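# Press the gauge pin on the magnet-marked fixture post

## Task

Find the post of the checking fixture that has the yellow magnet on it. Drive that post's gauge pin fully home and keep it fully home for at least one second; after that the spring may push it back out. Do not disturb the other three pins, and do not move the magnet.

## Robot and tools

Robot: two UR20 arms, left_arm and right_arm, each ending in a Robotiq 2F-85 two-finger gripper with a wrist camera: cam_left_wrist and cam_right_wrist, both 896x504 pixels. Pixel (0, 0) is the top-left corner of an image.

Frames. Scene frame: origin at table-top height, halfway between the nominal arm bases, +z up, +x out over the table, with left_arm on the +y side. Calibrated bases: left_arm at (+0.060, +0.928, 0) m, right_arm at (-0.064, -0.817, 0) m, each turned only slightly about z. Every reported hand pose, velocity and Hand target is in that arm's own base frame. Motion offsets, however, are measured along the axes of the arm's current Hand target. The gripper's fingers point along its +z, they open and close along its y, and a camera block sticks out about 10 cm toward its +x. end_effector_position is the point between the closed pads; closed fingertips reach about 19 mm past it.

A command row is always 18 numbers: the left arm's nine values first, then the right arm's nine, even when only one arm moves. Each nine is dx, dy, dz, rx, ry, rz, gripper position, force_limit, speed. The six pose numbers are an offset from the Hand target held when the action or move starts, not an absolute pose. They are scaled so that 1.0 means 0.6 m for dx, dy, dz and 180 degrees for rx, ry, rz, which together form a single rotation vector. All six at 0 means re-command the current Hand target. Gripper position runs from +1 (open, 85 mm) through about -0.8 (pads touch) to -1 (close until blocked). force_limit and speed also lie in [-1, 1]; speed -1, 0 and +1 give roughly 20, 85 and 150 mm/s of finger travel. To leave a gripper unchanged, repeat the three values last sent to it, because a 0 is itself a command.

Tools:
- execute_actions(actions, cameras): actions is a list of actions. Each action is a table of up to 15 rows of 18 numbers in [-1, 1]. One row lasts 1/30 s, an action always lasts 15 steps (0.5 s), and a short table keeps its last row. Every row is measured from the pose held at the start of its action, so sending the same offset again moves the arm further. An empty list just reports the current state.
- move(target, speed, blend, stop_force, zero, blocking, cameras): a straight-line path for each gripper. target is one 18-number row, or a list of up to 15 rows, all measured from the same starting Hand targets. speed is in m/s, from 0.002 to 4.2, default 0.25; it may be one value or one per target. blend is a corner radius in m for lists. stop_force, from 6 to 120 N, ends an arm's path once its wrist sensor feels that much push against the motion; leave it out when backing away from a contact. zero (default true) re-zeroes the sensor before the move. blocking=false returns early and cannot be combined with stop_force. A move lasts at most 10 s, does not avoid obstacles, and the gripper lags behind the path, more so when fast.
- wait(seconds 0 to 10), stop(), zoom_image(camera, region [x0, y0, x1, y1], at most 504x504 px), zero_wrist_force(arm), read_manual(section), finished_scene(scene 1 to 3; ends the scene and cannot be undone).

Reading results. Each result gives, per arm, joint positions, velocities and torques; end_effector_position in metres; end_effector_quat_wxyz; Hand target, which is the next reference for offsets; Tool commands; and Wrist force and Wrist torque along the gripper's own axes, plus the peak reading since the last one shown. Joint velocities reading "within noise" means the arm is still. The gripper's object_status is 0 moving, 1 blocked while opening, 2 blocked while closing (something is gripped), 3 at the commanded position. position_measured is in counts: 3 open, 130 about 40 mm, 230 pads together. A move adds a "move:" line giving its ending: done (within 3 mm and 2 degrees), off_target, moving, held, or fault. limits=paced means the pose was clipped; limits=held means steps were withheld. A gripper often stops short of its Hand target; to close the gap, send the missing distance as an offset. Each command's rotation is clipped to within 32 degrees of the measured orientation.

For the task, locate the magnet-marked post from the cameras, put a closed gripper tip above that post's pin, and press along the pin's axis slowly, for example with a small stop_force or short offsets. Once it is fully in, hold there for one second or more, then back off with a move that has no stop_force. Keep the fingers and arm clear of the other pins and of the magnet.

Hazards. A net outside force of about 150 N (plus or minus 25) on an arm, or contact torque at a joint limit (wrist joints 98.4 N m, elbow 398, shoulder 678), makes that arm stop for 10 seconds. The arms are stiff, so aiming even slightly beyond a firm contact can trigger such a stop. Avoid slams, hard pushes, and contact between the two arms. Keep paths from passing close to an arm's own base. Do not hold an arm stretched out or pushing for long: motors warn at 70 °C and lock at 85 °C. Nothing may fall off the table.

Each tool is called after ">>>" as name(argument=value, ...), one argument or row to a line, values as JSON.

## Session

>>> execute_actions(
  actions=[],
)

Scene clock: 0.00 s.
left_arm: end_effector_position=(+0.6452, +0.5338, +0.3687) position_measured=3 object_status=3 end_effector_quat_wxyz=(+0.054, +0.895, -0.431, +0.101) | right_arm: end_effector_position=(+1.0094, -0.4085, +0.1239) position_measured=3 object_status=3 end_effector_quat_wxyz=(+0.497, -0.362, -0.574, -0.541)
Joint positions: left_arm=[0.541 -1.507 2.094 -2.179 -1.799 -1.706] | right_arm=[2.693 -2.576 -1.22 -2.623 2.507 -0.374]
Joint velocities: within noise
Joint torques (N m): no reading
Motor temperatures (°C): left_arm=[24 36 26 39 35 34] | right_arm=[29 36 36 38 34 39]
Wrist force (N): no reading
Wrist torque (N m): no reading
Wrist force, peak (N): no reading
Hand target: left_arm +0.6452, +0.5338, +0.3687; +0.054, +0.895, -0.431, +0.101 | right_arm +1.0094, -0.4085, +0.1239; +0.497, -0.362, -0.574, -0.541
Tool commands: left_gripper/position=+1.0 left_gripper/force_limit=+1.0 left_gripper/speed=+1.0 right_gripper/position=+1.0 right_gripper/force_limit=+1.0 right_gripper/speed=+1.0

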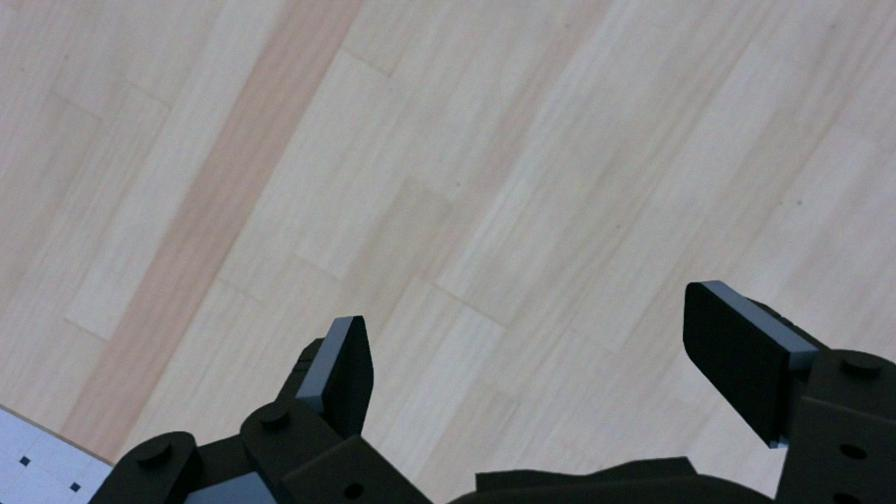

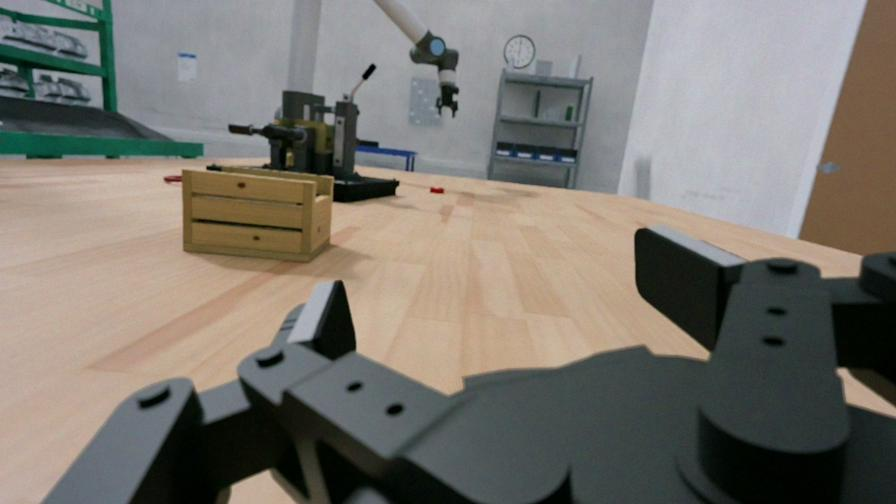

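>>> zoom_image(
  camera="cam_right_wrist",
  region=[150, 40, 500, 280],
)

>>> zoom_image(
  camera="cam_left_wrist",
  region=[0, 380, 150, 504],
)

Scaled by 1.440 from the camera's 896x504 image, which has a finer 1280x720 frame.

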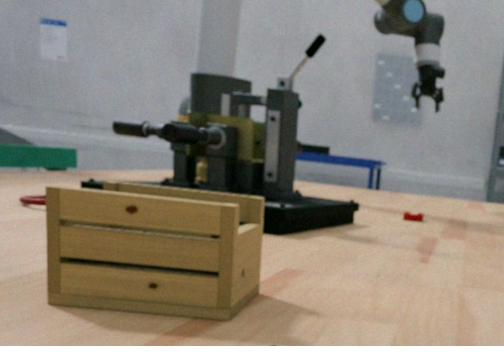

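Scaled by 3.360 from the camera's 896x504 image, which has a finer 1280x720 frame.

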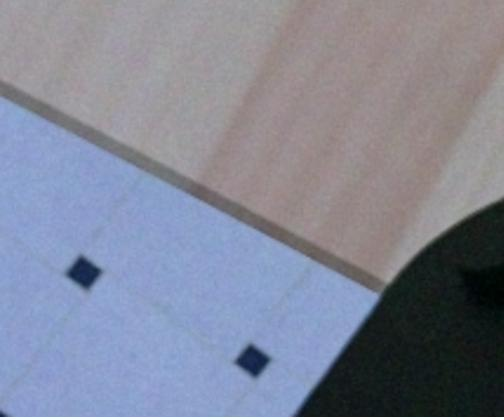

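>>> move(
  target=[0,0,0,0,0,0,1,1,1,0.52,-0.127,1.0,0,-0.083,0,1,1,1],
  speed=0.4,
  cameras=["cam_right_wrist"],
)

Scene clock: 4.67 s.
left_arm: end_effector_position=(+0.6452, +0.5338, +0.3687) position_measured=3 object_status=3 end_effector_quat_wxyz=(+0.054, +0.895, -0.431, +0.101) | right_arm: end_effector_position=(+0.7532, +0.1297, +0.4523) position_measured=3 object_status=3 end_effector_quat_wxyz=(-0.419, +0.429, +0.633, +0.489)
Joint positions: left_arm=[0.541 -1.507 2.094 -2.179 -1.799 -1.706] | right_arm=[3.143 -1.711 -2.175 -1.4 2.938 0.72]
Joint velocities: within noise
Joint torques (N m): left_arm=[-2.17 -101.98 -96.39 -10.46 -1.29 0.86] | right_arm=[16.49 115.66 66 11.91 0 4.48]
Motor temperatures (°C): left_arm=[24 36 26 39 35 34] | right_arm=[29 36 36 38 34 39]
Wrist force (N): left_arm=[-0.2 -0.4 -0.1] | right_arm=[-0.4 2.1 0.7]
Wrist torque (N m): left_arm=[-0.06 0.04 0.00] | right_arm=[0.69 0.34 0.07]
Wrist force, peak (N): left_arm=[0.5 -0.6 -0.1] | right_arm=[1.1 1.2 4.2]
Hand target: left_arm +0.6452, +0.5338, +0.3687; +0.054, +0.895, -0.431, +0.101 | right_arm +0.7532, +0.1297, +0.4523; -0.419, +0.429, +0.633, +0.489
Off the commanded pose: left_arm 0.000 m, 0 deg | right_arm 0.000 m, 0 deg.
move: done
camera_calibration:
cam_right_wrist: T_world_to_cam=[[0.991768, 0.0601673, 0.11303, -0.789268], [0.127947, -0.430808, -0.893327, 0.373107], [-0.00505472, 0.900436, -0.43496, 0.211811], [0, 0, 0, 1]] pos_world=[0.736103, 0.0175031, 0.514647]
Images, in order (width x height): cam_right_wrist 896x504.

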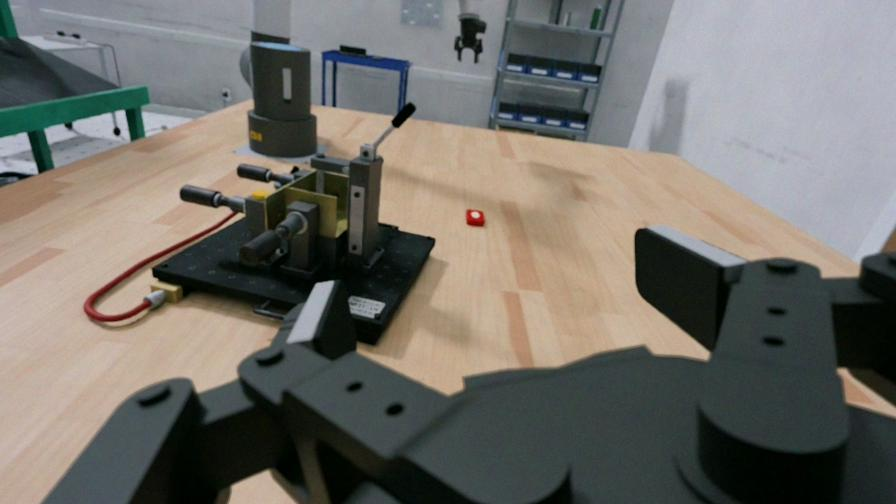

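>>> zoom_image(
  camera="cam_right_wrist",
  region=[150, 90, 450, 350],
)

Scaled by 1.680 from the camera's 896x504 image, which has a finer 1280x720 frame.

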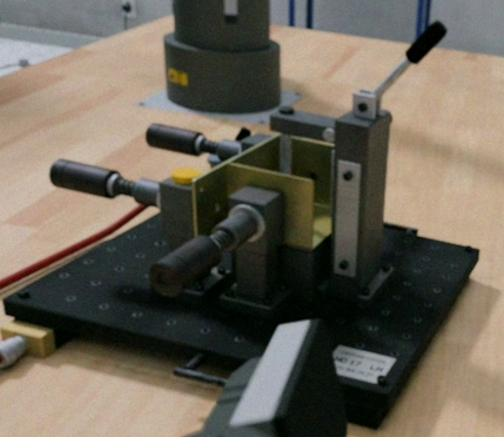

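>>> move(
  target=[
    [0,0,0,0,0,0,1,1,1,0.303,0.007,0.043,0,0,0,1,1,1],
    [0,0,0,0,0,0,1,1,1,0.452,-0.581,0.659,-0.262,-0.042,0.085,1,1,1],
  ],
  speed=0.4,
  blend=[0.08,0],
  cameras=["cam_right_wrist"],
)

Scene clock: 10.70 s.
left_arm: end_effector_position=(+0.6452, +0.5338, +0.3687) position_measured=3 object_status=3 end_effector_quat_wxyz=(+0.054, +0.895, -0.431, +0.101) | right_arm: end_effector_position=(+0.3012, +0.5000, +0.5517) position_measured=3 object_status=3 end_effector_quat_wxyz=(-0.231, +0.668, +0.350, +0.614)
Joint positions: left_arm=[0.541 -1.507 2.094 -2.179 -1.799 -1.706] | right_arm=[5.275 -1.13 -2.888 0.409 0.311 3.467]
Joint velocities: within noise
Joint torques (N m): left_arm=[1.42 -105.79 -101.08 -11.62 -0.68 1.73] | right_arm=[22.66 -9.26 79.31 0.87 -6.94 4.18]
Motor temperatures (°C): left_arm=[24 36 26 39 35 34] | right_arm=[29 36 36 38 34 39]
Wrist force (N): left_arm=[0.1 -0.6 -0.1] | right_arm=[1.4 1.3 0.8]
Wrist torque (N m): left_arm=[-0.11 -0.02 0.00] | right_arm=[0.65 -0.22 0.16]
Wrist force, peak (N): left_arm=[0.0 -0.5 -0.5] | right_arm=[-4.5 1.9 0.3]
Hand target: left_arm +0.6452, +0.5338, +0.3687; +0.054, +0.895, -0.431, +0.101 | right_arm +0.3010, +0.4999, +0.5517; -0.231, +0.669, +0.350, +0.614
Off the commanded pose: left_arm 0.000 m, 0 deg | right_arm 0.000 m, 0 deg.
move: done; limits=paced
camera_calibration:
cam_right_wrist: T_world_to_cam=[[0.693439, -0.719801, -0.032082, 0.185405], [-0.320461, -0.268232, -0.908491, 0.741283], [0.645328, 0.640264, -0.41667, -0.156626], [0, 0, 0, 1]] pos_world=[0.210061, 0.432573, 0.614136]
Images, in order (width x height): cam_right_wrist 896x504.

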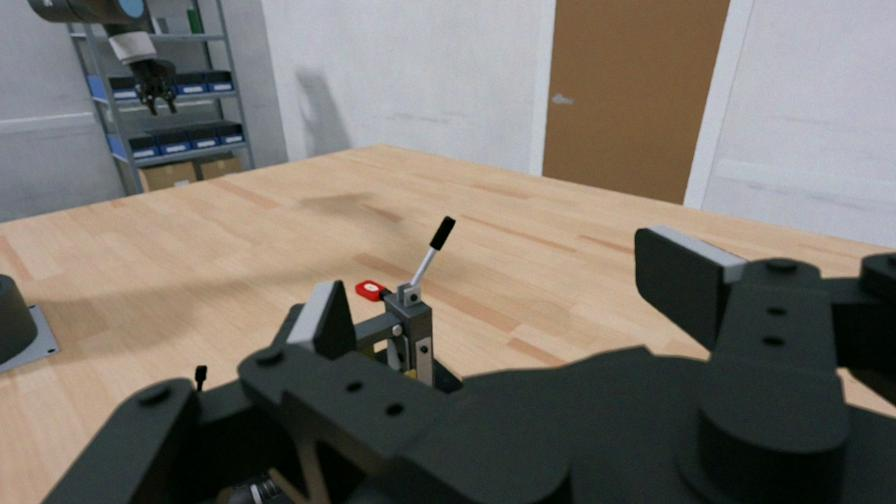

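>>> move(
  target=[0,0,0,0,0,0,1,1,1,-0.093,-1.0,0.005,-0.262,-0.042,0.085,1,1,1],
  speed=0.4,
  cameras=["cam_right_wrist"],
)

Scene clock: 13.90 s.
left_arm: end_effector_position=(+0.6452, +0.5338, +0.3687) position_measured=3 object_status=3 end_effector_quat_wxyz=(+0.054, +0.895, -0.431, +0.101) | right_arm: end_effector_position=(-0.1481, +0.8808, +0.4239) position_measured=3 object_status=3 end_effector_quat_wxyz=(+0.000, +0.782, +0.001, +0.623)
Joint positions: left_arm=[0.541 -1.507 2.094 -2.179 -1.799 -1.706] | right_arm=[5.41 -2.268 -1.724 1.193 -0.727 2.88]
Joint velocities: within noise
Joint torques (N m): left_arm=[-0.53 -112.36 -106.27 -12.28 -0.52 1.04] | right_arm=[-17.68 206.55 62.82 -0.66 -3.43 -7.16]
Motor temperatures (°C): left_arm=[24 36 26 39 35 34] | right_arm=[29 36 36 37 34 39]
Wrist force (N): left_arm=[0.0 -0.5 -0.1] | right_arm=[0.6 1.3 0.5]
Wrist torque (N m): left_arm=[-0.09 -0.01 0.00] | right_arm=[0.45 0.05 -0.03]
Wrist force, peak (N): left_arm=[0.2 -0.6 -0.2] | right_arm=[1.7 6.0 0.3]
Hand target: left_arm +0.6452, +0.5338, +0.3687; +0.054, +0.895, -0.431, +0.101 | right_arm -0.1481, +0.8808, +0.4239; +0.000, +0.782, +0.001, +0.623
Off the commanded pose: left_arm 0.000 m, 0 deg | right_arm 0.000 m, 0 deg.
move: done; limits=paced
camera_calibration:
cam_right_wrist: T_world_to_cam=[[-0.104564, -0.984198, -0.142904, 0.928577], [-0.487503, 0.175968, -0.855205, 0.144836], [0.866837, -0.0197577, -0.4982, 0.48496], [0, 0, 0, 1]] pos_world=[-0.252677, 0.897998, 0.498169]
Images, in order (width x height): cam_right_wrist 896x504.

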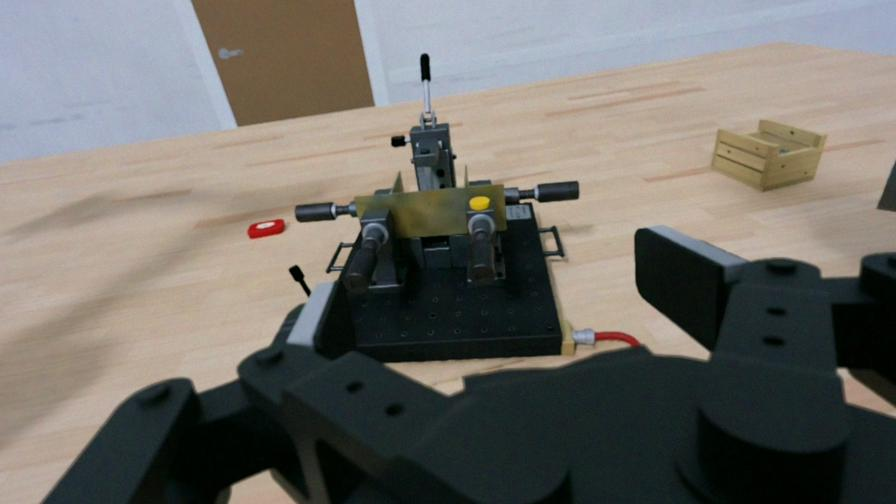

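>>> zoom_image(
  camera="cam_right_wrist",
  region=[280, 150, 600, 360],
)

Scaled by 1.575 from the camera's 896x504 image, which has a finer 1280x720 frame.

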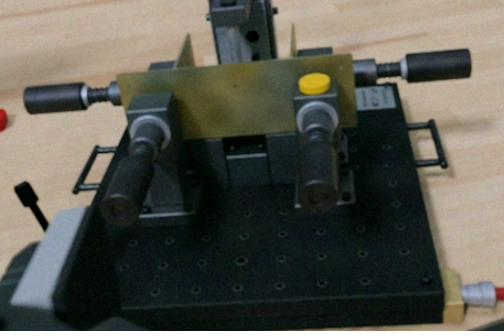

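>>> move(
  target=[0,0,0,0,0,0,1,1,1,-0.225,0.008,0.39,-0.0493,-0.0944,0.0194,-0.82,-1,0],
  speed=0.3,
  cameras=["cam_right_wrist"],
)

Scene clock: 17.20 s.
left_arm: end_effector_position=(+0.6452, +0.5338, +0.3687) position_measured=3 object_status=3 end_effector_quat_wxyz=(+0.054, +0.895, -0.431, +0.101) | right_arm: end_effector_position=(+0.0497, +0.8760, +0.2402) position_measured=231 object_status=3 end_effector_quat_wxyz=(+0.042, +0.863, -0.071, +0.499)
Joint positions: left_arm=[0.541 -1.507 2.094 -2.179 -1.799 -1.706] | right_arm=[5.177 -2.325 -1.715 1.672 -0.795 2.541]
Joint velocities: within noise
Joint torques (N m): left_arm=[1.03 -113.27 -104.79 -12.63 0.19 1.91] | right_arm=[-24.19 167.48 61.46 -1.9 -1.54 -5.12]
Motor temperatures (°C): left_arm=[24 36 26 39 35 34] | right_arm=[29 36 36 37 34 39]
Wrist force (N): left_arm=[0.2 -0.2 -0.3] | right_arm=[0.1 1.1 1.5]
Wrist torque (N m): left_arm=[-0.03 -0.03 0.00] | right_arm=[0.63 0.18 -0.15]
Wrist force, peak (N): left_arm=[-0.5 -0.4 0.3] | right_arm=[-0.3 0.1 4.8]
Hand target: left_arm +0.6452, +0.5338, +0.3687; +0.054, +0.895, -0.431, +0.101 | right_arm +0.0498, +0.8760, +0.2401; +0.042, +0.863, -0.071, +0.499
Off the commanded pose: left_arm 0.000 m, 0 deg | right_arm 0.000 m, 0 deg.
move: done
camera_calibration:
cam_right_wrist: T_world_to_cam=[[-0.30251, -0.947243, -0.105914, 0.886851], [-0.677625, 0.291879, -0.675004, -0.0503472], [0.670308, -0.132426, -0.730172, 0.38603], [0, 0, 0, 1]] pos_world=[-0.0245942, 0.90588, 0.341814]
Images, in order (width x height): cam_right_wrist 896x504.

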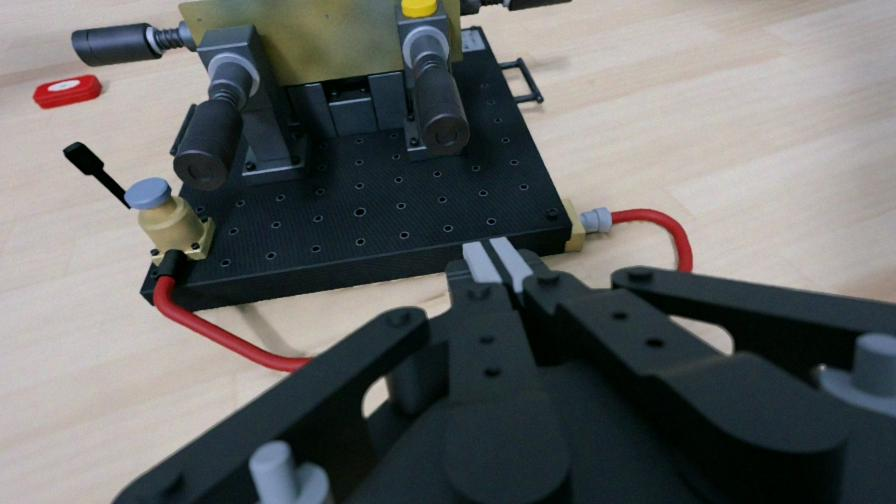

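>>> move(
  target=[0,0,0,0,0,0,1,1,1,0.007,0.001,0.2225,0,0,0,-0.82,-1,0],
  speed=0.2,
  cameras=["cam_right_wrist"],
)

Scene clock: 19.30 s.
left_arm: end_effector_position=(+0.6452, +0.5338, +0.3687) position_measured=3 object_status=3 end_effector_quat_wxyz=(+0.054, +0.895, -0.431, +0.101) | right_arm: end_effector_position=(+0.1658, +0.8560, +0.1772) position_measured=231 object_status=3 end_effector_quat_wxyz=(+0.042, +0.863, -0.071, +0.499)
Joint positions: left_arm=[0.541 -1.507 2.094 -2.179 -1.799 -1.706] | right_arm=[5.069 -2.353 -1.774 1.842 -0.721 2.426]
Joint velocities: within noise
Joint torques (N m): left_arm=[-0.11 -115.14 -109.65 -12.79 -0.29 1.48] | right_arm=[-26.41 169.31 33.33 -4.97 8.18 -4.67]
Motor temperatures (°C): left_arm=[24 36 26 39 35 34] | right_arm=[29 36 36 37 34 39]
Wrist force (N): left_arm=[0.2 -0.2 -0.2] | right_arm=[-1.2 1.4 1.5]
Wrist torque (N m): left_arm=[-0.03 -0.03 0.00] | right_arm=[0.65 0.42 -0.16]
Wrist force, peak (N): left_arm=[-0.2 -0.8 -0.2] | right_arm=[-1.6 1.5 4.4]
Hand target: left_arm +0.6452, +0.5338, +0.3687; +0.054, +0.895, -0.431, +0.101 | right_arm +0.1659, +0.8559, +0.1771; +0.042, +0.863, -0.071, +0.499
Off the commanded pose: left_arm 0.000 m, 0 deg | right_arm 0.000 m, 0 deg.
move: done
camera_calibration:
cam_right_wrist: T_world_to_cam=[[-0.302643, -0.947206, -0.105869, 0.896322], [-0.677629, 0.291951, -0.67497, -0.00843585], [0.670244, -0.132535, -0.730211, 0.259672], [0, 0, 0, 1]] pos_world=[0.0915056, 0.88588, 0.278814]
Images, in order (width x height): cam_right_wrist 896x504.

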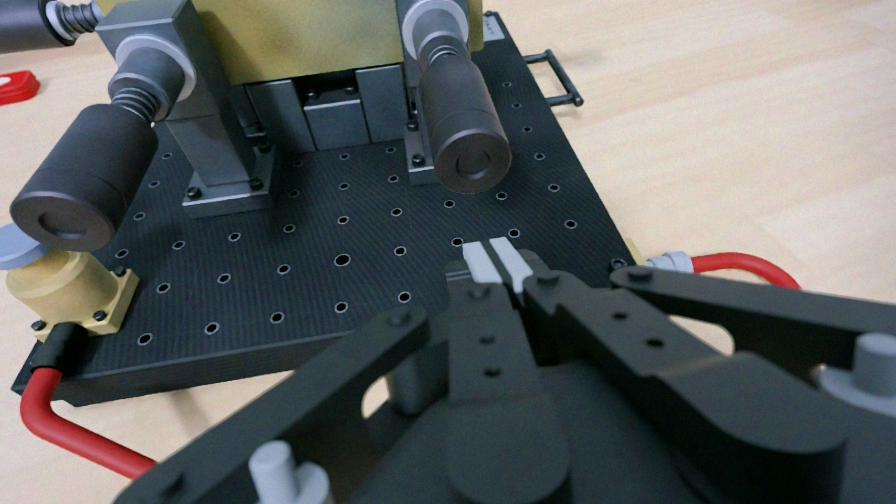

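>>> move(
  target=[
    [0,0,0,0,0,0,1,1,1,0.0072,0,-0.0042,0,0,0,-0.82,-1,0],
    [0,0,0,0,0,0,1,1,1,0.0738,0,0.1113,0,0,0,-0.82,-1,0],
  ],
  speed=0.02,
  stop_force=40,
  cameras=["cam_right_wrist"],
)

Scene clock: 25.10 s.
left_arm: end_effector_position=(+0.6452, +0.5338, +0.3687) position_measured=3 object_status=3 end_effector_quat_wxyz=(+0.054, +0.895, -0.431, +0.101) | right_arm: end_effector_position=(+0.2448, +0.8428, +0.1821) position_measured=231 object_status=3 end_effector_quat_wxyz=(+0.042, +0.863, -0.071, +0.499)
Joint positions: left_arm=[0.541 -1.507 2.094 -2.179 -1.799 -1.706] | right_arm=[4.988 -2.33 -1.795 1.916 -0.67 2.328]
Joint velocities: within noise
Joint torques (N m): left_arm=[1.61 -113.93 -104.83 -12.24 -0.36 1.87] | right_arm=[-27.51 199.32 31.71 -3 10.1 -6.19]
Motor temperatures (°C): left_arm=[24 36 26 39 35 34] | right_arm=[29 36 36 37 34 39]
Wrist force (N): left_arm=[0.1 -0.4 -0.2] | right_arm=[-2.6 3.2 -12.5]
Wrist torque (N m): left_arm=[-0.08 -0.01 0.00] | right_arm=[0.58 0.46 -0.14]
Wrist force, peak (N): left_arm=[-0.2 -0.6 0.0] | right_arm=[-3.5 4.4 -12.5]
Hand target: left_arm +0.6452, +0.5338, +0.3687; +0.054, +0.895, -0.431, +0.101 | right_arm +0.2448, +0.8428, +0.1821; +0.042, +0.863, -0.071, +0.499
Off the commanded pose: left_arm 0.000 m, 0 deg | right_arm 0.000 m, 0 deg.
move: done
camera_calibration:
cam_right_wrist: T_world_to_cam=[[-0.302643, -0.947206, -0.105869, 0.908351], [-0.677629, 0.291951, -0.67497, 0.0522962], [0.670244, -0.132535, -0.730211, 0.208638], [0, 0, 0, 1]] pos_world=[0.170506, 0.87278, 0.283814]
Images, in order (width x height): cam_right_wrist 896x504.

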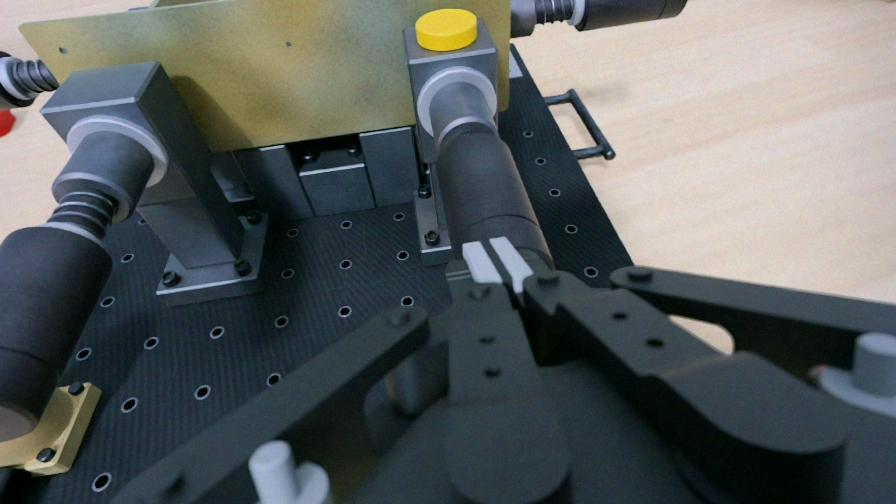

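>>> zoom_image(
  camera="cam_right_wrist",
  region=[380, 0, 580, 280],
)

Scaled by 1.800 from the camera's 896x504 image, which has a finer 1280x720 frame.

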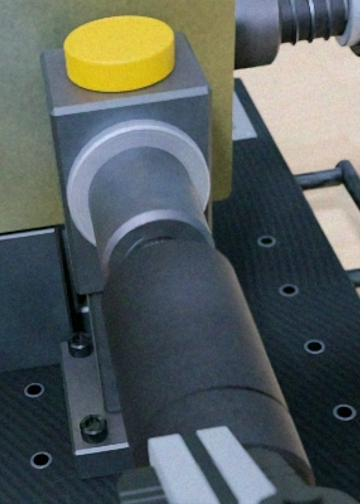

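>>> move(
  target=[0,0,0,0,0,0,1,1,1,0.0125,0,0.02165,0,0,0,-0.82,-1,0],
  speed=0.01,
  stop_force=35,
  cameras=["cam_right_wrist"],
)

Scene clock: 26.93 s.
left_arm: end_effector_position=(+0.6452, +0.5338, +0.3687) position_measured=3 object_status=3 end_effector_quat_wxyz=(+0.054, +0.895, -0.431, +0.101) | right_arm: end_effector_position=(+0.2466, +0.8425, +0.1822) position_measured=231 object_status=3 end_effector_quat_wxyz=(+0.042, +0.863, -0.071, +0.499)
Joint positions: left_arm=[0.541 -1.507 2.094 -2.179 -1.799 -1.706] | right_arm=[4.986 -2.329 -1.796 1.918 -0.669 2.325]
Joint velocities: within noise
Joint torques (N m): left_arm=[4.15 -112.76 -107.73 -11.97 -0.33 1.49] | right_arm=[-24.68 149.35 38.29 -10.57 0.87 4.99]
Motor temperatures (°C): left_arm=[24 36 26 39 35 34] | right_arm=[29 36 36 37 34 39]
Wrist force (N): left_arm=[0.0 -0.6 -0.1] | right_arm=[-9.3 1.1 -50.0]
Wrist torque (N m): left_arm=[-0.10 0.00 0.00] | right_arm=[0.49 0.48 -0.13]
Wrist force, peak (N): left_arm=[0.0 -0.6 -0.2] | right_arm=[-17.9 3.0 -70.7]
Hand target: left_arm +0.6452, +0.5338, +0.3687; +0.054, +0.895, -0.431, +0.101 | right_arm +0.2466, +0.8425, +0.1822; +0.042, +0.863, -0.071, +0.499 (not the last commanded pose)
Off the commanded pose: left_arm 0.000 m, 0 deg | right_arm 0.013 m, 0 deg.
move: contact (right_arm)
camera_calibration:
cam_right_wrist: T_world_to_cam=[[-0.302572, -0.947223, -0.105918, 0.908629], [-0.677699, 0.291945, -0.674901, 0.053601], [0.670204, -0.132426, -0.730267, 0.207319], [0, 0, 0, 1]] pos_world=[0.172305, 0.87248, 0.283814]
Images, in order (width x height): cam_right_wrist 896x504.

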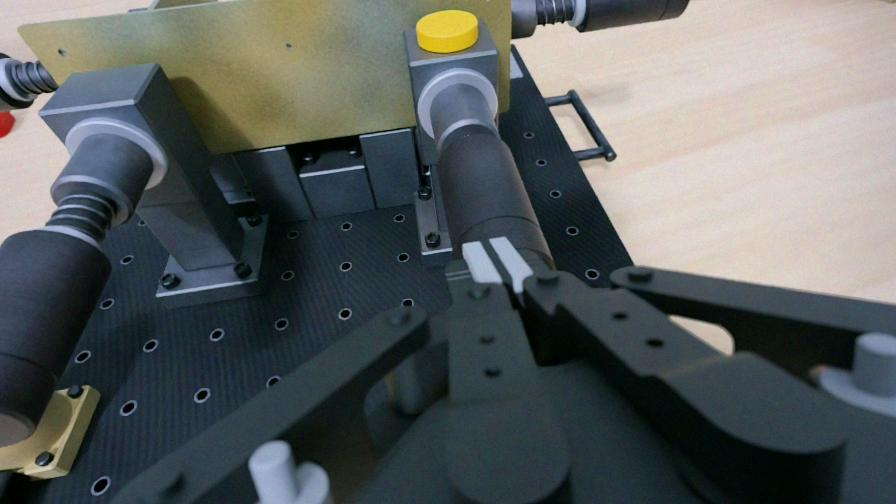

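>>> wait(
  seconds=1,
  cameras=[],
)

>>> move(
  target=[0,0,0,0,0,0,1,1,1,-0.0666,0,-0.1155,0,0,0,-0.82,-1,0],
  speed=0.06,
  cameras=["cam_right_wrist"],
)

Scene clock: 28.23 s.
left_arm: end_effector_position=(+0.6452, +0.5338, +0.3687) position_measured=3 object_status=3 end_effector_quat_wxyz=(+0.054, +0.895, -0.431, +0.101) | right_arm: end_effector_position=(+0.2466, +0.8425, +0.1822) position_measured=231 object_status=3 end_effector_quat_wxyz=(+0.042, +0.863, -0.071, +0.499)
Joint positions: left_arm=[0.541 -1.507 2.094 -2.179 -1.799 -1.706] | right_arm=[4.986 -2.329 -1.796 1.918 -0.669 2.325]
Joint velocities: within noise
Joint torques (N m): left_arm=[6.57 -110.11 -107.25 -11.63 0.02 1.84] | right_arm=[-22.53 147.92 35.91 -8.9 0.91 5.11]
Motor temperatures (°C): left_arm=[24 36 26 39 35 34] | right_arm=[29 36 36 37 34 39]
Wrist force (N): left_arm=[0.0 -0.2 -0.2] | right_arm=[-8.4 2.1 -49.4]
Wrist torque (N m): left_arm=[-0.03 0.00 0.00] | right_arm=[0.52 0.49 -0.13]
Wrist force, peak (N): left_arm=[-0.4 -0.4 -0.4] | right_arm=[-9.4 1.2 -50.2]
Hand target: left_arm +0.6452, +0.5338, +0.3687; +0.054, +0.895, -0.431, +0.101 | right_arm +0.2466, +0.8425, +0.1822; +0.042, +0.863, -0.071, +0.499 (not the last commanded pose)
Tool commands: left_gripper/position=+1.0 left_gripper/force_limit=+1.0 left_gripper/speed=+1.0 right_gripper/position=-0.82 right_gripper/force_limit=-1.0 right_gripper/speed=+0.0
Off the commanded pose: left_arm 0.000 m, 0 deg | right_arm 0.013 m, 0 deg.
wait: 1.00 s; at rest from the start
No camera images: "cameras" was empty.

Scene clock: 29.93 s.
left_arm: end_effector_position=(+0.6452, +0.5338, +0.3687) position_measured=3 object_status=3 end_effector_quat_wxyz=(+0.054, +0.895, -0.431, +0.101) | right_arm: end_effector_position=(+0.1679, +0.8556, +0.1821) position_measured=231 object_status=3 end_effector_quat_wxyz=(+0.042, +0.863, -0.071, +0.499)
Joint positions: left_arm=[0.541 -1.507 2.094 -2.179 -1.799 -1.706] | right_arm=[5.067 -2.347 -1.775 1.839 -0.719 2.424]
Joint velocities: within noise
Joint torques (N m): left_arm=[2.82 -115 -107.13 -11.8 0.06 1.49] | right_arm=[36.57 168.39 61.81 -13.33 -2.3 6.04]
Motor temperatures (°C): left_arm=[24 36 26 39 35 34] | right_arm=[28 36 36 37 34 39]
Wrist force (N): left_arm=[0.1 -0.5 -0.2] | right_arm=[-1.6 1.3 1.7]
Wrist torque (N m): left_arm=[-0.09 -0.01 0.00] | right_arm=[0.63 0.49 -0.15]
Wrist force, peak (N): left_arm=[0.1 -0.5 -0.2] | right_arm=[-8.3 1.8 -48.8]
Hand target: left_arm +0.6452, +0.5338, +0.3687; +0.054, +0.895, -0.431, +0.101 | right_arm +0.1677, +0.8557, +0.1821; +0.042, +0.863, -0.071, +0.499
Off the commanded pose: left_arm 0.000 m, 0 deg | right_arm 0.000 m, 0 deg.
move: done
camera_calibration:
cam_right_wrist: T_world_to_cam=[[-0.302572, -0.947223, -0.105918, 0.897214], [-0.677699, 0.291945, -0.674901, -0.00362586], [0.670204, -0.132426, -0.730267, 0.261726], [0, 0, 0, 1]] pos_world=[0.0936053, 0.88558, 0.283714]
Images, in order (width x height): cam_right_wrist 896x504.

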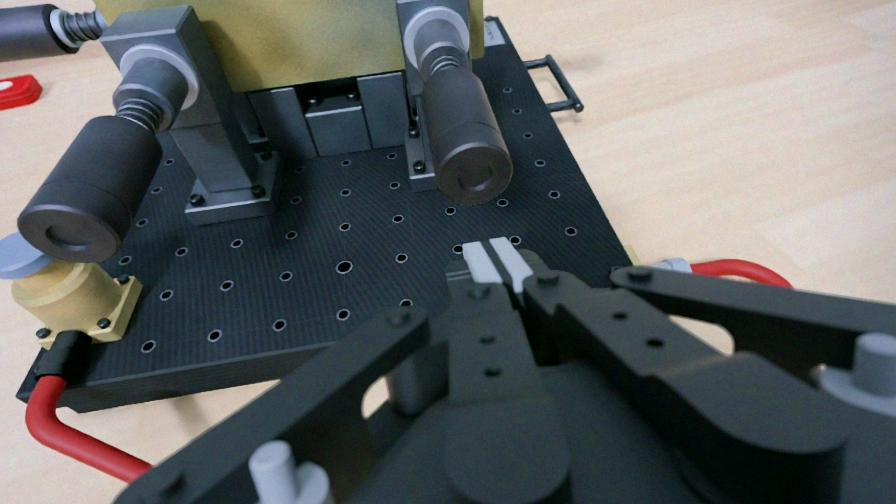

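>>> finished_scene(
  scene=1,
)

The scene is finished: the task was done.


## Next scene

The same job, from a new start.

>>> execute_actions(
  actions=[],
)

Scene clock: 0.00 s.
left_arm: end_effector_position=(+1.6020, +0.5513, +0.3701) position_measured=3 object_status=3 end_effector_quat_wxyz=(-0.049, +0.940, +0.190, +0.279) | right_arm: end_effector_position=(+0.4481, +0.4679, +0.3319) position_measured=3 object_status=3 end_effector_quat_wxyz=(-0.272, +0.502, +0.649, +0.503)
Joint positions: left_arm=[0.193 -0.686 0.985 -2.439 -1.472 -3.319] | right_arm=[4.007 -1.969 -2.772 1.193 2.076 2.519]
Joint velocities: within noise
Joint torques (N m): no reading
Motor temperatures (°C): left_arm=[24 35 26 38 34 34] | right_arm=[28 35 36 37 34 38]
Wrist force (N): no reading
Wrist torque (N m): no reading
Wrist force, peak (N): no reading
Hand target: left_arm +1.6020, +0.5513, +0.3701; -0.049, +0.940, +0.190, +0.279 | right_arm +0.4481, +0.4679, +0.3319; -0.272, +0.502, +0.649, +0.503
Tool commands: left_gripper/position=+1.0 left_gripper/force_limit=+1.0 left_gripper/speed=+1.0 right_gripper/position=+1.0 right_gripper/force_limit=+1.0 right_gripper/speed=+1.0
camera_calibration:
cam_left_wrist: T_world_to_cam=[[0.280319, -0.958405, -0.0536817, 0.116011], [-0.933413, -0.259108, -0.248199, 1.75322], [0.223966, 0.119682, -0.967221, 0.0591923], [0, 0, 0, 1]] pos_world=[1.5907, 0.558373, 0.498626]
cam_right_wrist: T_world_to_cam=[[0.956613, -0.13676, 0.257272, -0.433465], [0.120637, -0.61784, -0.776995, 0.502422], [0.265214, 0.774319, -0.574535, -0.162484], [0, 0, 0, 1]] pos_world=[0.39714, 0.37695, 0.408545]

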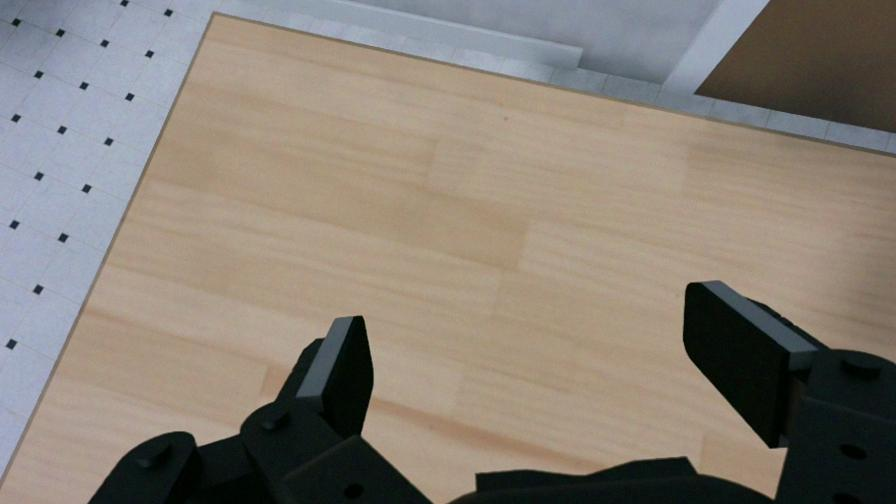

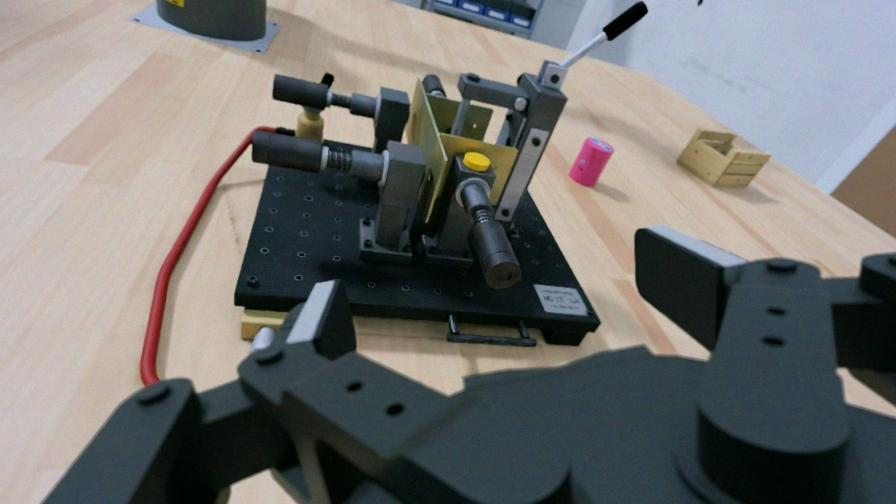

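>>> move(
  target=[0,0,0,0,0,0,1,1,1,-0.1995,0.0627,0.3017,0.0574,-0.0045,-0.0235,-0.82,-1,0],
  speed=0.25,
  cameras=["cam_right_wrist"],
)

Scene clock: 2.97 s.
left_arm: end_effector_position=(+1.6020, +0.5513, +0.3701) position_measured=3 object_status=3 end_effector_quat_wxyz=(-0.049, +0.940, +0.190, +0.279) | right_arm: end_effector_position=(+0.5520, +0.5897, +0.1808) position_measured=231 object_status=3 end_effector_quat_wxyz=(-0.293, +0.455, +0.711, +0.448)
Joint positions: left_arm=[0.193 -0.686 0.985 -2.439 -1.472 -3.319] | right_arm=[3.944 -2.226 -2.517 1.017 2.258 2.321]
Joint velocities: within noise
Joint torques (N m): left_arm=[-2.72 -274.54 -106.82 -11.3 1.14 -0.77] | right_arm=[-22.72 118.52 21.77 3.37 7.02 -7.38]
Motor temperatures (°C): left_arm=[24 35 26 38 34 34] | right_arm=[28 35 36 37 34 38]
Wrist force (N): left_arm=[0.2 0.0 -0.1] | right_arm=[-0.6 0.5 0.3]
Wrist torque (N m): left_arm=[0.01 -0.02 0.00] | right_arm=[0.17 0.30 -0.17]
Wrist force, peak (N): left_arm=[0.7 -0.5 -0.3] | right_arm=[-2.6 1.7 3.0]
Hand target: left_arm +1.6020, +0.5513, +0.3701; -0.049, +0.940, +0.190, +0.279 | right_arm +0.5521, +0.5898, +0.1807; -0.293, +0.455, +0.712, +0.448
Off the commanded pose: left_arm 0.000 m, 0 deg | right_arm 0.000 m, 0 deg.
move: done
camera_calibration:
cam_right_wrist: T_world_to_cam=[[0.963857, 0.054201, 0.260847, -0.594486], [0.231972, -0.652258, -0.721629, 0.396569], [0.131027, 0.756057, -0.641257, -0.274231], [0, 0, 0, 1]] pos_world=[0.516939, 0.498221, 0.265394]
Images, in order (width x height): cam_right_wrist 896x504.

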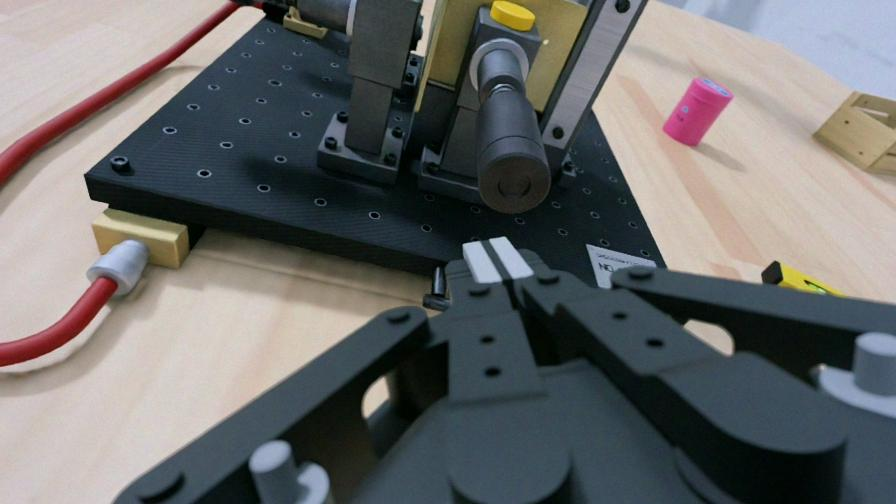

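>>> move(
  target=[0,0,0,0,0,0,1,1,1,-0.0098,0.0278,0.0907,0,0,0,-0.82,-1,0],
  speed=0.15,
  cameras=["cam_right_wrist"],
)

Scene clock: 7.10 s.
left_arm: end_effector_position=(+1.6020, +0.5513, +0.3701) position_measured=3 object_status=3 end_effector_quat_wxyz=(-0.049, +0.940, +0.190, +0.279) | right_arm: end_effector_position=(+0.5691, +0.6396, +0.1589) position_measured=231 object_status=3 end_effector_quat_wxyz=(-0.293, +0.455, +0.712, +0.448)
Joint positions: left_arm=[0.193 -0.686 0.985 -2.439 -1.472 -3.319] | right_arm=[3.98 -2.268 -2.455 1.012 2.229 2.345]
Joint velocities: within noise
Joint torques (N m): left_arm=[2.17 -280.08 -109.89 -11.56 2.58 1.22] | right_arm=[19.36 124.3 23.23 3.84 -2.16 5.52]
Motor temperatures (°C): left_arm=[24 35 26 38 34 34] | right_arm=[28 35 36 37 34 38]
Wrist force (N): left_arm=[0.5 -0.1 0.1] | right_arm=[-0.1 0.8 -0.1]
Wrist torque (N m): left_arm=[-0.01 -0.07 0.00] | right_arm=[0.08 0.09 -0.15]
Wrist force, peak (N): left_arm=[0.7 -0.2 -0.2] | right_arm=[-0.4 0.2 -1.9]
Hand target: left_arm +1.6020, +0.5513, +0.3701; -0.049, +0.940, +0.190, +0.279 | right_arm +0.5692, +0.6398, +0.1588; -0.293, +0.455, +0.712, +0.448
Off the commanded pose: left_arm 0.000 m, 0 deg | right_arm 0.000 m, 0 deg.
move: done
camera_calibration:
cam_right_wrist: T_world_to_cam=[[0.963853, 0.0543577, 0.26083, -0.608142], [0.232044, -0.652341, -0.72153, 0.409371], [0.13093, 0.755974, -0.641375, -0.328204], [0, 0, 0, 1]] pos_world=[0.534139, 0.548221, 0.243494]
Images, in order (width x height): cam_right_wrist 896x504.

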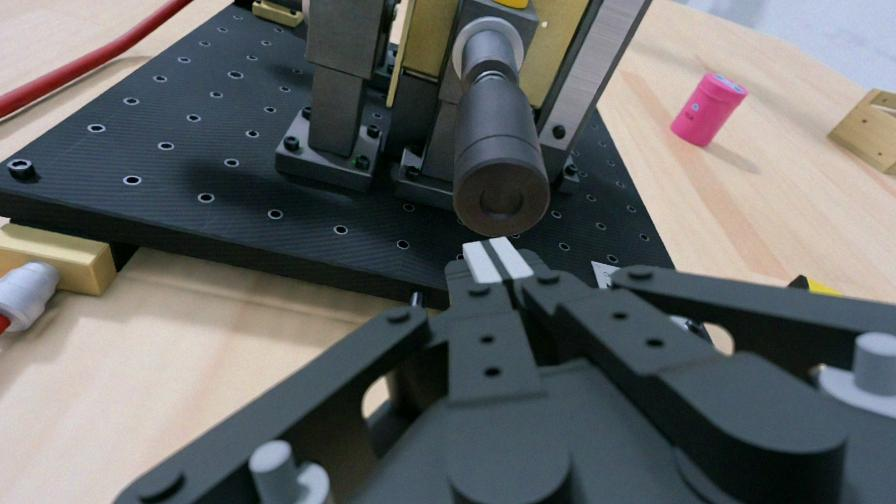

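>>> move(
  target=[0,0,0,0,0,0,1,1,1,0.0242,0.012,0.0573,0,0,0,-0.82,-1,0],
  speed=0.04,
  stop_force=40,
  cameras=["cam_right_wrist"],
)

Scene clock: 9.40 s.
left_arm: end_effector_position=(+1.6020, +0.5513, +0.3701) position_measured=3 object_status=3 end_effector_quat_wxyz=(-0.049, +0.940, +0.190, +0.279) | right_arm: end_effector_position=(+0.5694, +0.6778, +0.1588) position_measured=231 object_status=3 end_effector_quat_wxyz=(-0.293, +0.455, +0.712, +0.448)
Joint positions: left_arm=[0.193 -0.686 0.985 -2.439 -1.472 -3.319] | right_arm=[4.018 -2.271 -2.422 0.998 2.196 2.371]
Joint velocities: within noise
Joint torques (N m): left_arm=[4.79 -283.25 -112.13 -11.52 3.17 1.6] | right_arm=[28.8 128.67 33.3 5.1 -2.68 5.37]
Motor temperatures (°C): left_arm=[24 35 26 38 34 34] | right_arm=[28 35 36 37 34 38]
Wrist force (N): left_arm=[0.5 -0.1 -0.1] | right_arm=[-3.5 -4.5 -11.5]
Wrist torque (N m): left_arm=[-0.02 -0.08 0.00] | right_arm=[-0.02 0.22 -0.11]
Wrist force, peak (N): left_arm=[0.5 -0.2 -0.4] | right_arm=[-3.6 -4.8 -11.8]
Hand target: left_arm +1.6020, +0.5513, +0.3701; -0.049, +0.940, +0.190, +0.279 | right_arm +0.5694, +0.6778, +0.1588; -0.293, +0.455, +0.712, +0.448
Off the commanded pose: left_arm 0.000 m, 0 deg | right_arm 0.000 m, 0 deg.
move: done
camera_calibration:
cam_right_wrist: T_world_to_cam=[[0.963849, 0.0543382, 0.260849, -0.610467], [0.232056, -0.652287, -0.721576, 0.434057], [0.13094, 0.756022, -0.641316, -0.357158], [0, 0, 0, 1]] pos_world=[0.534439, 0.586321, 0.243394]
Images, in order (width x height): cam_right_wrist 896x504.

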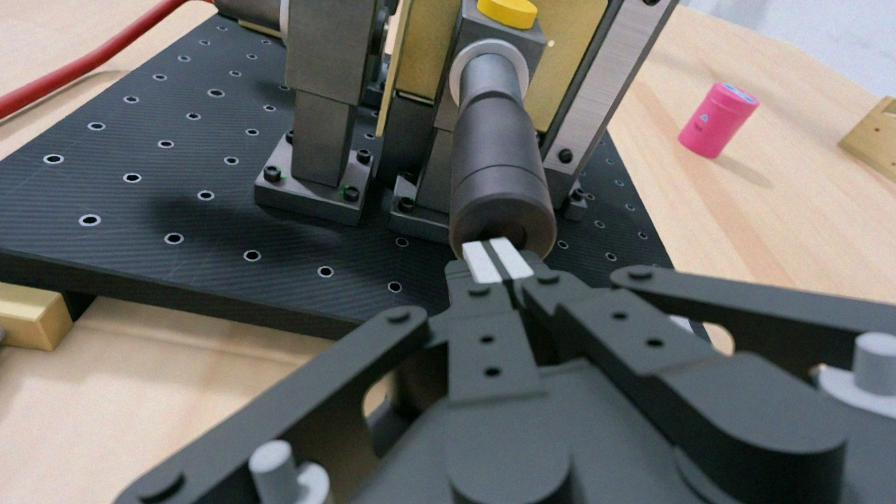

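>>> move(
  target=[0,0,0,0,0,0,1,1,1,0.0127,0.0063,0.0301,0,0,0,-0.82,-1,0],
  speed=0.01,
  stop_force=35,
  cameras=["cam_right_wrist"],
)

Scene clock: 10.97 s.
left_arm: end_effector_position=(+1.6020, +0.5513, +0.3701) position_measured=3 object_status=3 end_effector_quat_wxyz=(-0.049, +0.940, +0.190, +0.279) | right_arm: end_effector_position=(+0.5694, +0.6806, +0.1588) position_measured=231 object_status=3 end_effector_quat_wxyz=(-0.293, +0.455, +0.712, +0.448)
Joint positions: left_arm=[0.193 -0.686 0.985 -2.439 -1.472 -3.319] | right_arm=[4.021 -2.271 -2.42 0.996 2.194 2.372]
Joint velocities: within noise
Joint torques (N m): left_arm=[5.51 -282.39 -109.21 -10.28 4.06 1.95] | right_arm=[10.17 139.01 31.84 10.69 5.92 -6.66]
Motor temperatures (°C): left_arm=[24 35 26 38 34 34] | right_arm=[28 35 36 37 34 38]
Wrist force (N): left_arm=[0.4 0.0 -0.1] | right_arm=[-9.9 -10.7 -53.7]
Wrist torque (N m): left_arm=[0.01 -0.06 -0.01] | right_arm=[-0.20 0.44 -0.11]
Wrist force, peak (N): left_arm=[0.7 -0.3 -0.3] | right_arm=[-19.2 -14.8 -82.8]
Hand target: left_arm +1.6020, +0.5513, +0.3701; -0.049, +0.940, +0.190, +0.279 | right_arm +0.5694, +0.6806, +0.1588; -0.293, +0.455, +0.712, +0.448 (not the last commanded pose)
Off the commanded pose: left_arm 0.000 m, 0 deg | right_arm 0.017 m, 0 deg.
move: contact (right_arm)
camera_calibration:
cam_right_wrist: T_world_to_cam=[[0.963853, 0.0543577, 0.26083, -0.610628], [0.232044, -0.652341, -0.72153, 0.43591], [0.13093, 0.755974, -0.641375, -0.359227], [0, 0, 0, 1]] pos_world=[0.534439, 0.589121, 0.243394]
Images, in order (width x height): cam_right_wrist 896x504.

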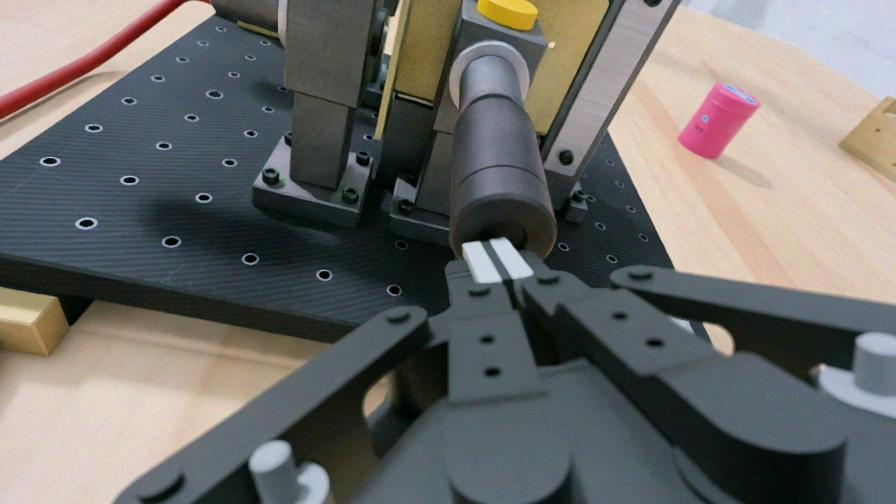

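>>> wait(
  seconds=1.1,
  cameras=[],
)

>>> move(
  target=[0,0,0,0,0,0,1,1,1,-0.0382,-0.019,-0.0904,0,0,0,-0.82,-1,0],
  speed=0.07,
  cameras=["cam_right_wrist"],
)

Scene clock: 12.27 s.
left_arm: end_effector_position=(+1.6020, +0.5513, +0.3701) position_measured=3 object_status=3 end_effector_quat_wxyz=(-0.049, +0.940, +0.190, +0.279) | right_arm: end_effector_position=(+0.5694, +0.6806, +0.1588) position_measured=231 object_status=3 end_effector_quat_wxyz=(-0.293, +0.455, +0.712, +0.448)
Joint positions: left_arm=[0.193 -0.686 0.985 -2.439 -1.472 -3.319] | right_arm=[4.021 -2.271 -2.42 0.996 2.194 2.372]
Joint velocities: within noise
Joint torques (N m): left_arm=[6.03 -287.99 -112.92 -11.14 4.62 2.5] | right_arm=[8.92 148.8 30.36 10.57 5.99 -6.54]
Motor temperatures (°C): left_arm=[24 35 26 38 34 34] | right_arm=[28 35 36 37 34 38]
Wrist force (N): left_arm=[0.3 -0.2 -0.2] | right_arm=[-9.4 -10.7 -52.2]
Wrist torque (N m): left_arm=[-0.03 -0.03 0.00] | right_arm=[-0.21 0.41 -0.12]
Wrist force, peak (N): left_arm=[0.4 -0.5 -0.2] | right_arm=[-9.8 -10.8 -53.6]
Hand target: left_arm +1.6020, +0.5513, +0.3701; -0.049, +0.940, +0.190, +0.279 | right_arm +0.5694, +0.6806, +0.1588; -0.293, +0.455, +0.712, +0.448 (not the last commanded pose)
Tool commands: left_gripper/position=+1.0 left_gripper/force_limit=+1.0 left_gripper/speed=+1.0 right_gripper/position=-0.82 right_gripper/force_limit=-1.0 right_gripper/speed=+0.0
Off the commanded pose: left_arm 0.000 m, 0 deg | right_arm 0.017 m, 0 deg.
wait: 1.10 s; at rest from the start
No camera images: "cameras" was empty.

Scene clock: 13.53 s.
left_arm: end_effector_position=(+1.6020, +0.5513, +0.3701) position_measured=3 object_status=3 end_effector_quat_wxyz=(-0.049, +0.940, +0.190, +0.279) | right_arm: end_effector_position=(+0.5690, +0.6208, +0.1588) position_measured=231 object_status=3 end_effector_quat_wxyz=(-0.293, +0.455, +0.712, +0.448)
Joint positions: left_arm=[0.193 -0.686 0.985 -2.439 -1.472 -3.319] | right_arm=[3.959 -2.267 -2.47 1.018 2.246 2.331]
Joint velocities: within noise
Joint torques (N m): left_arm=[1.96 -285.47 -113.64 -10.94 4.84 2.23] | right_arm=[-16.84 168.41 -6.62 14.23 8.69 -6.74]
Motor temperatures (°C): left_arm=[24 35 26 38 34 34] | right_arm=[28 35 36 37 34 38]
Wrist force (N): left_arm=[0.3 0.0 0.0] | right_arm=[0.5 1.0 -0.1]
Wrist torque (N m): left_arm=[0.00 -0.03 -0.01] | right_arm=[0.15 -0.01 -0.19]
Wrist force, peak (N): left_arm=[0.7 -0.1 0.1] | right_arm=[-9.4 -10.9 -51.6]
Hand target: left_arm +1.6020, +0.5513, +0.3701; -0.049, +0.940, +0.190, +0.279 | right_arm +0.5690, +0.6206, +0.1588; -0.293, +0.455, +0.712, +0.448
Off the commanded pose: left_arm 0.000 m, 0 deg | right_arm 0.000 m, 0 deg.
move: done
camera_calibration:
cam_right_wrist: T_world_to_cam=[[0.963849, 0.0543382, 0.260849, -0.606984], [0.232056, -0.652287, -0.721576, 0.39697], [0.13094, 0.756022, -0.641316, -0.314013], [0, 0, 0, 1]] pos_world=[0.534039, 0.529321, 0.243394]
Images, in order (width x height): cam_right_wrist 896x504.

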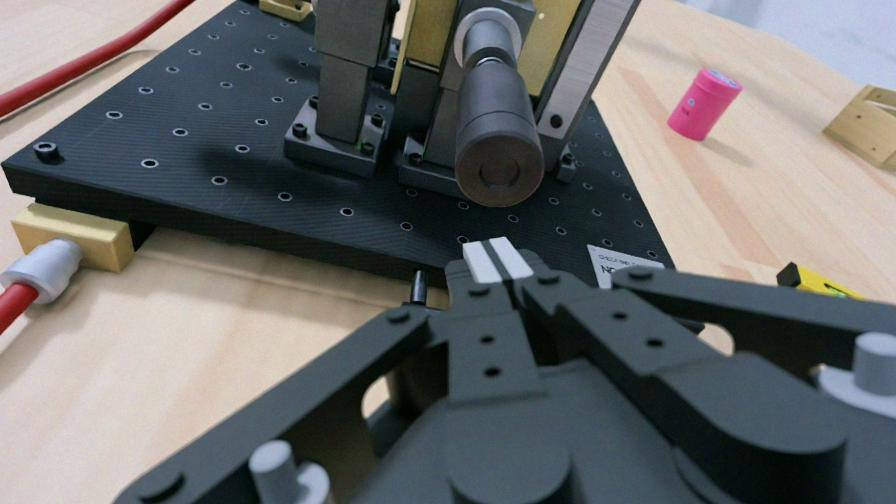

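>>> finished_scene(
  scene=2,
)

The scene is finished: the task was done.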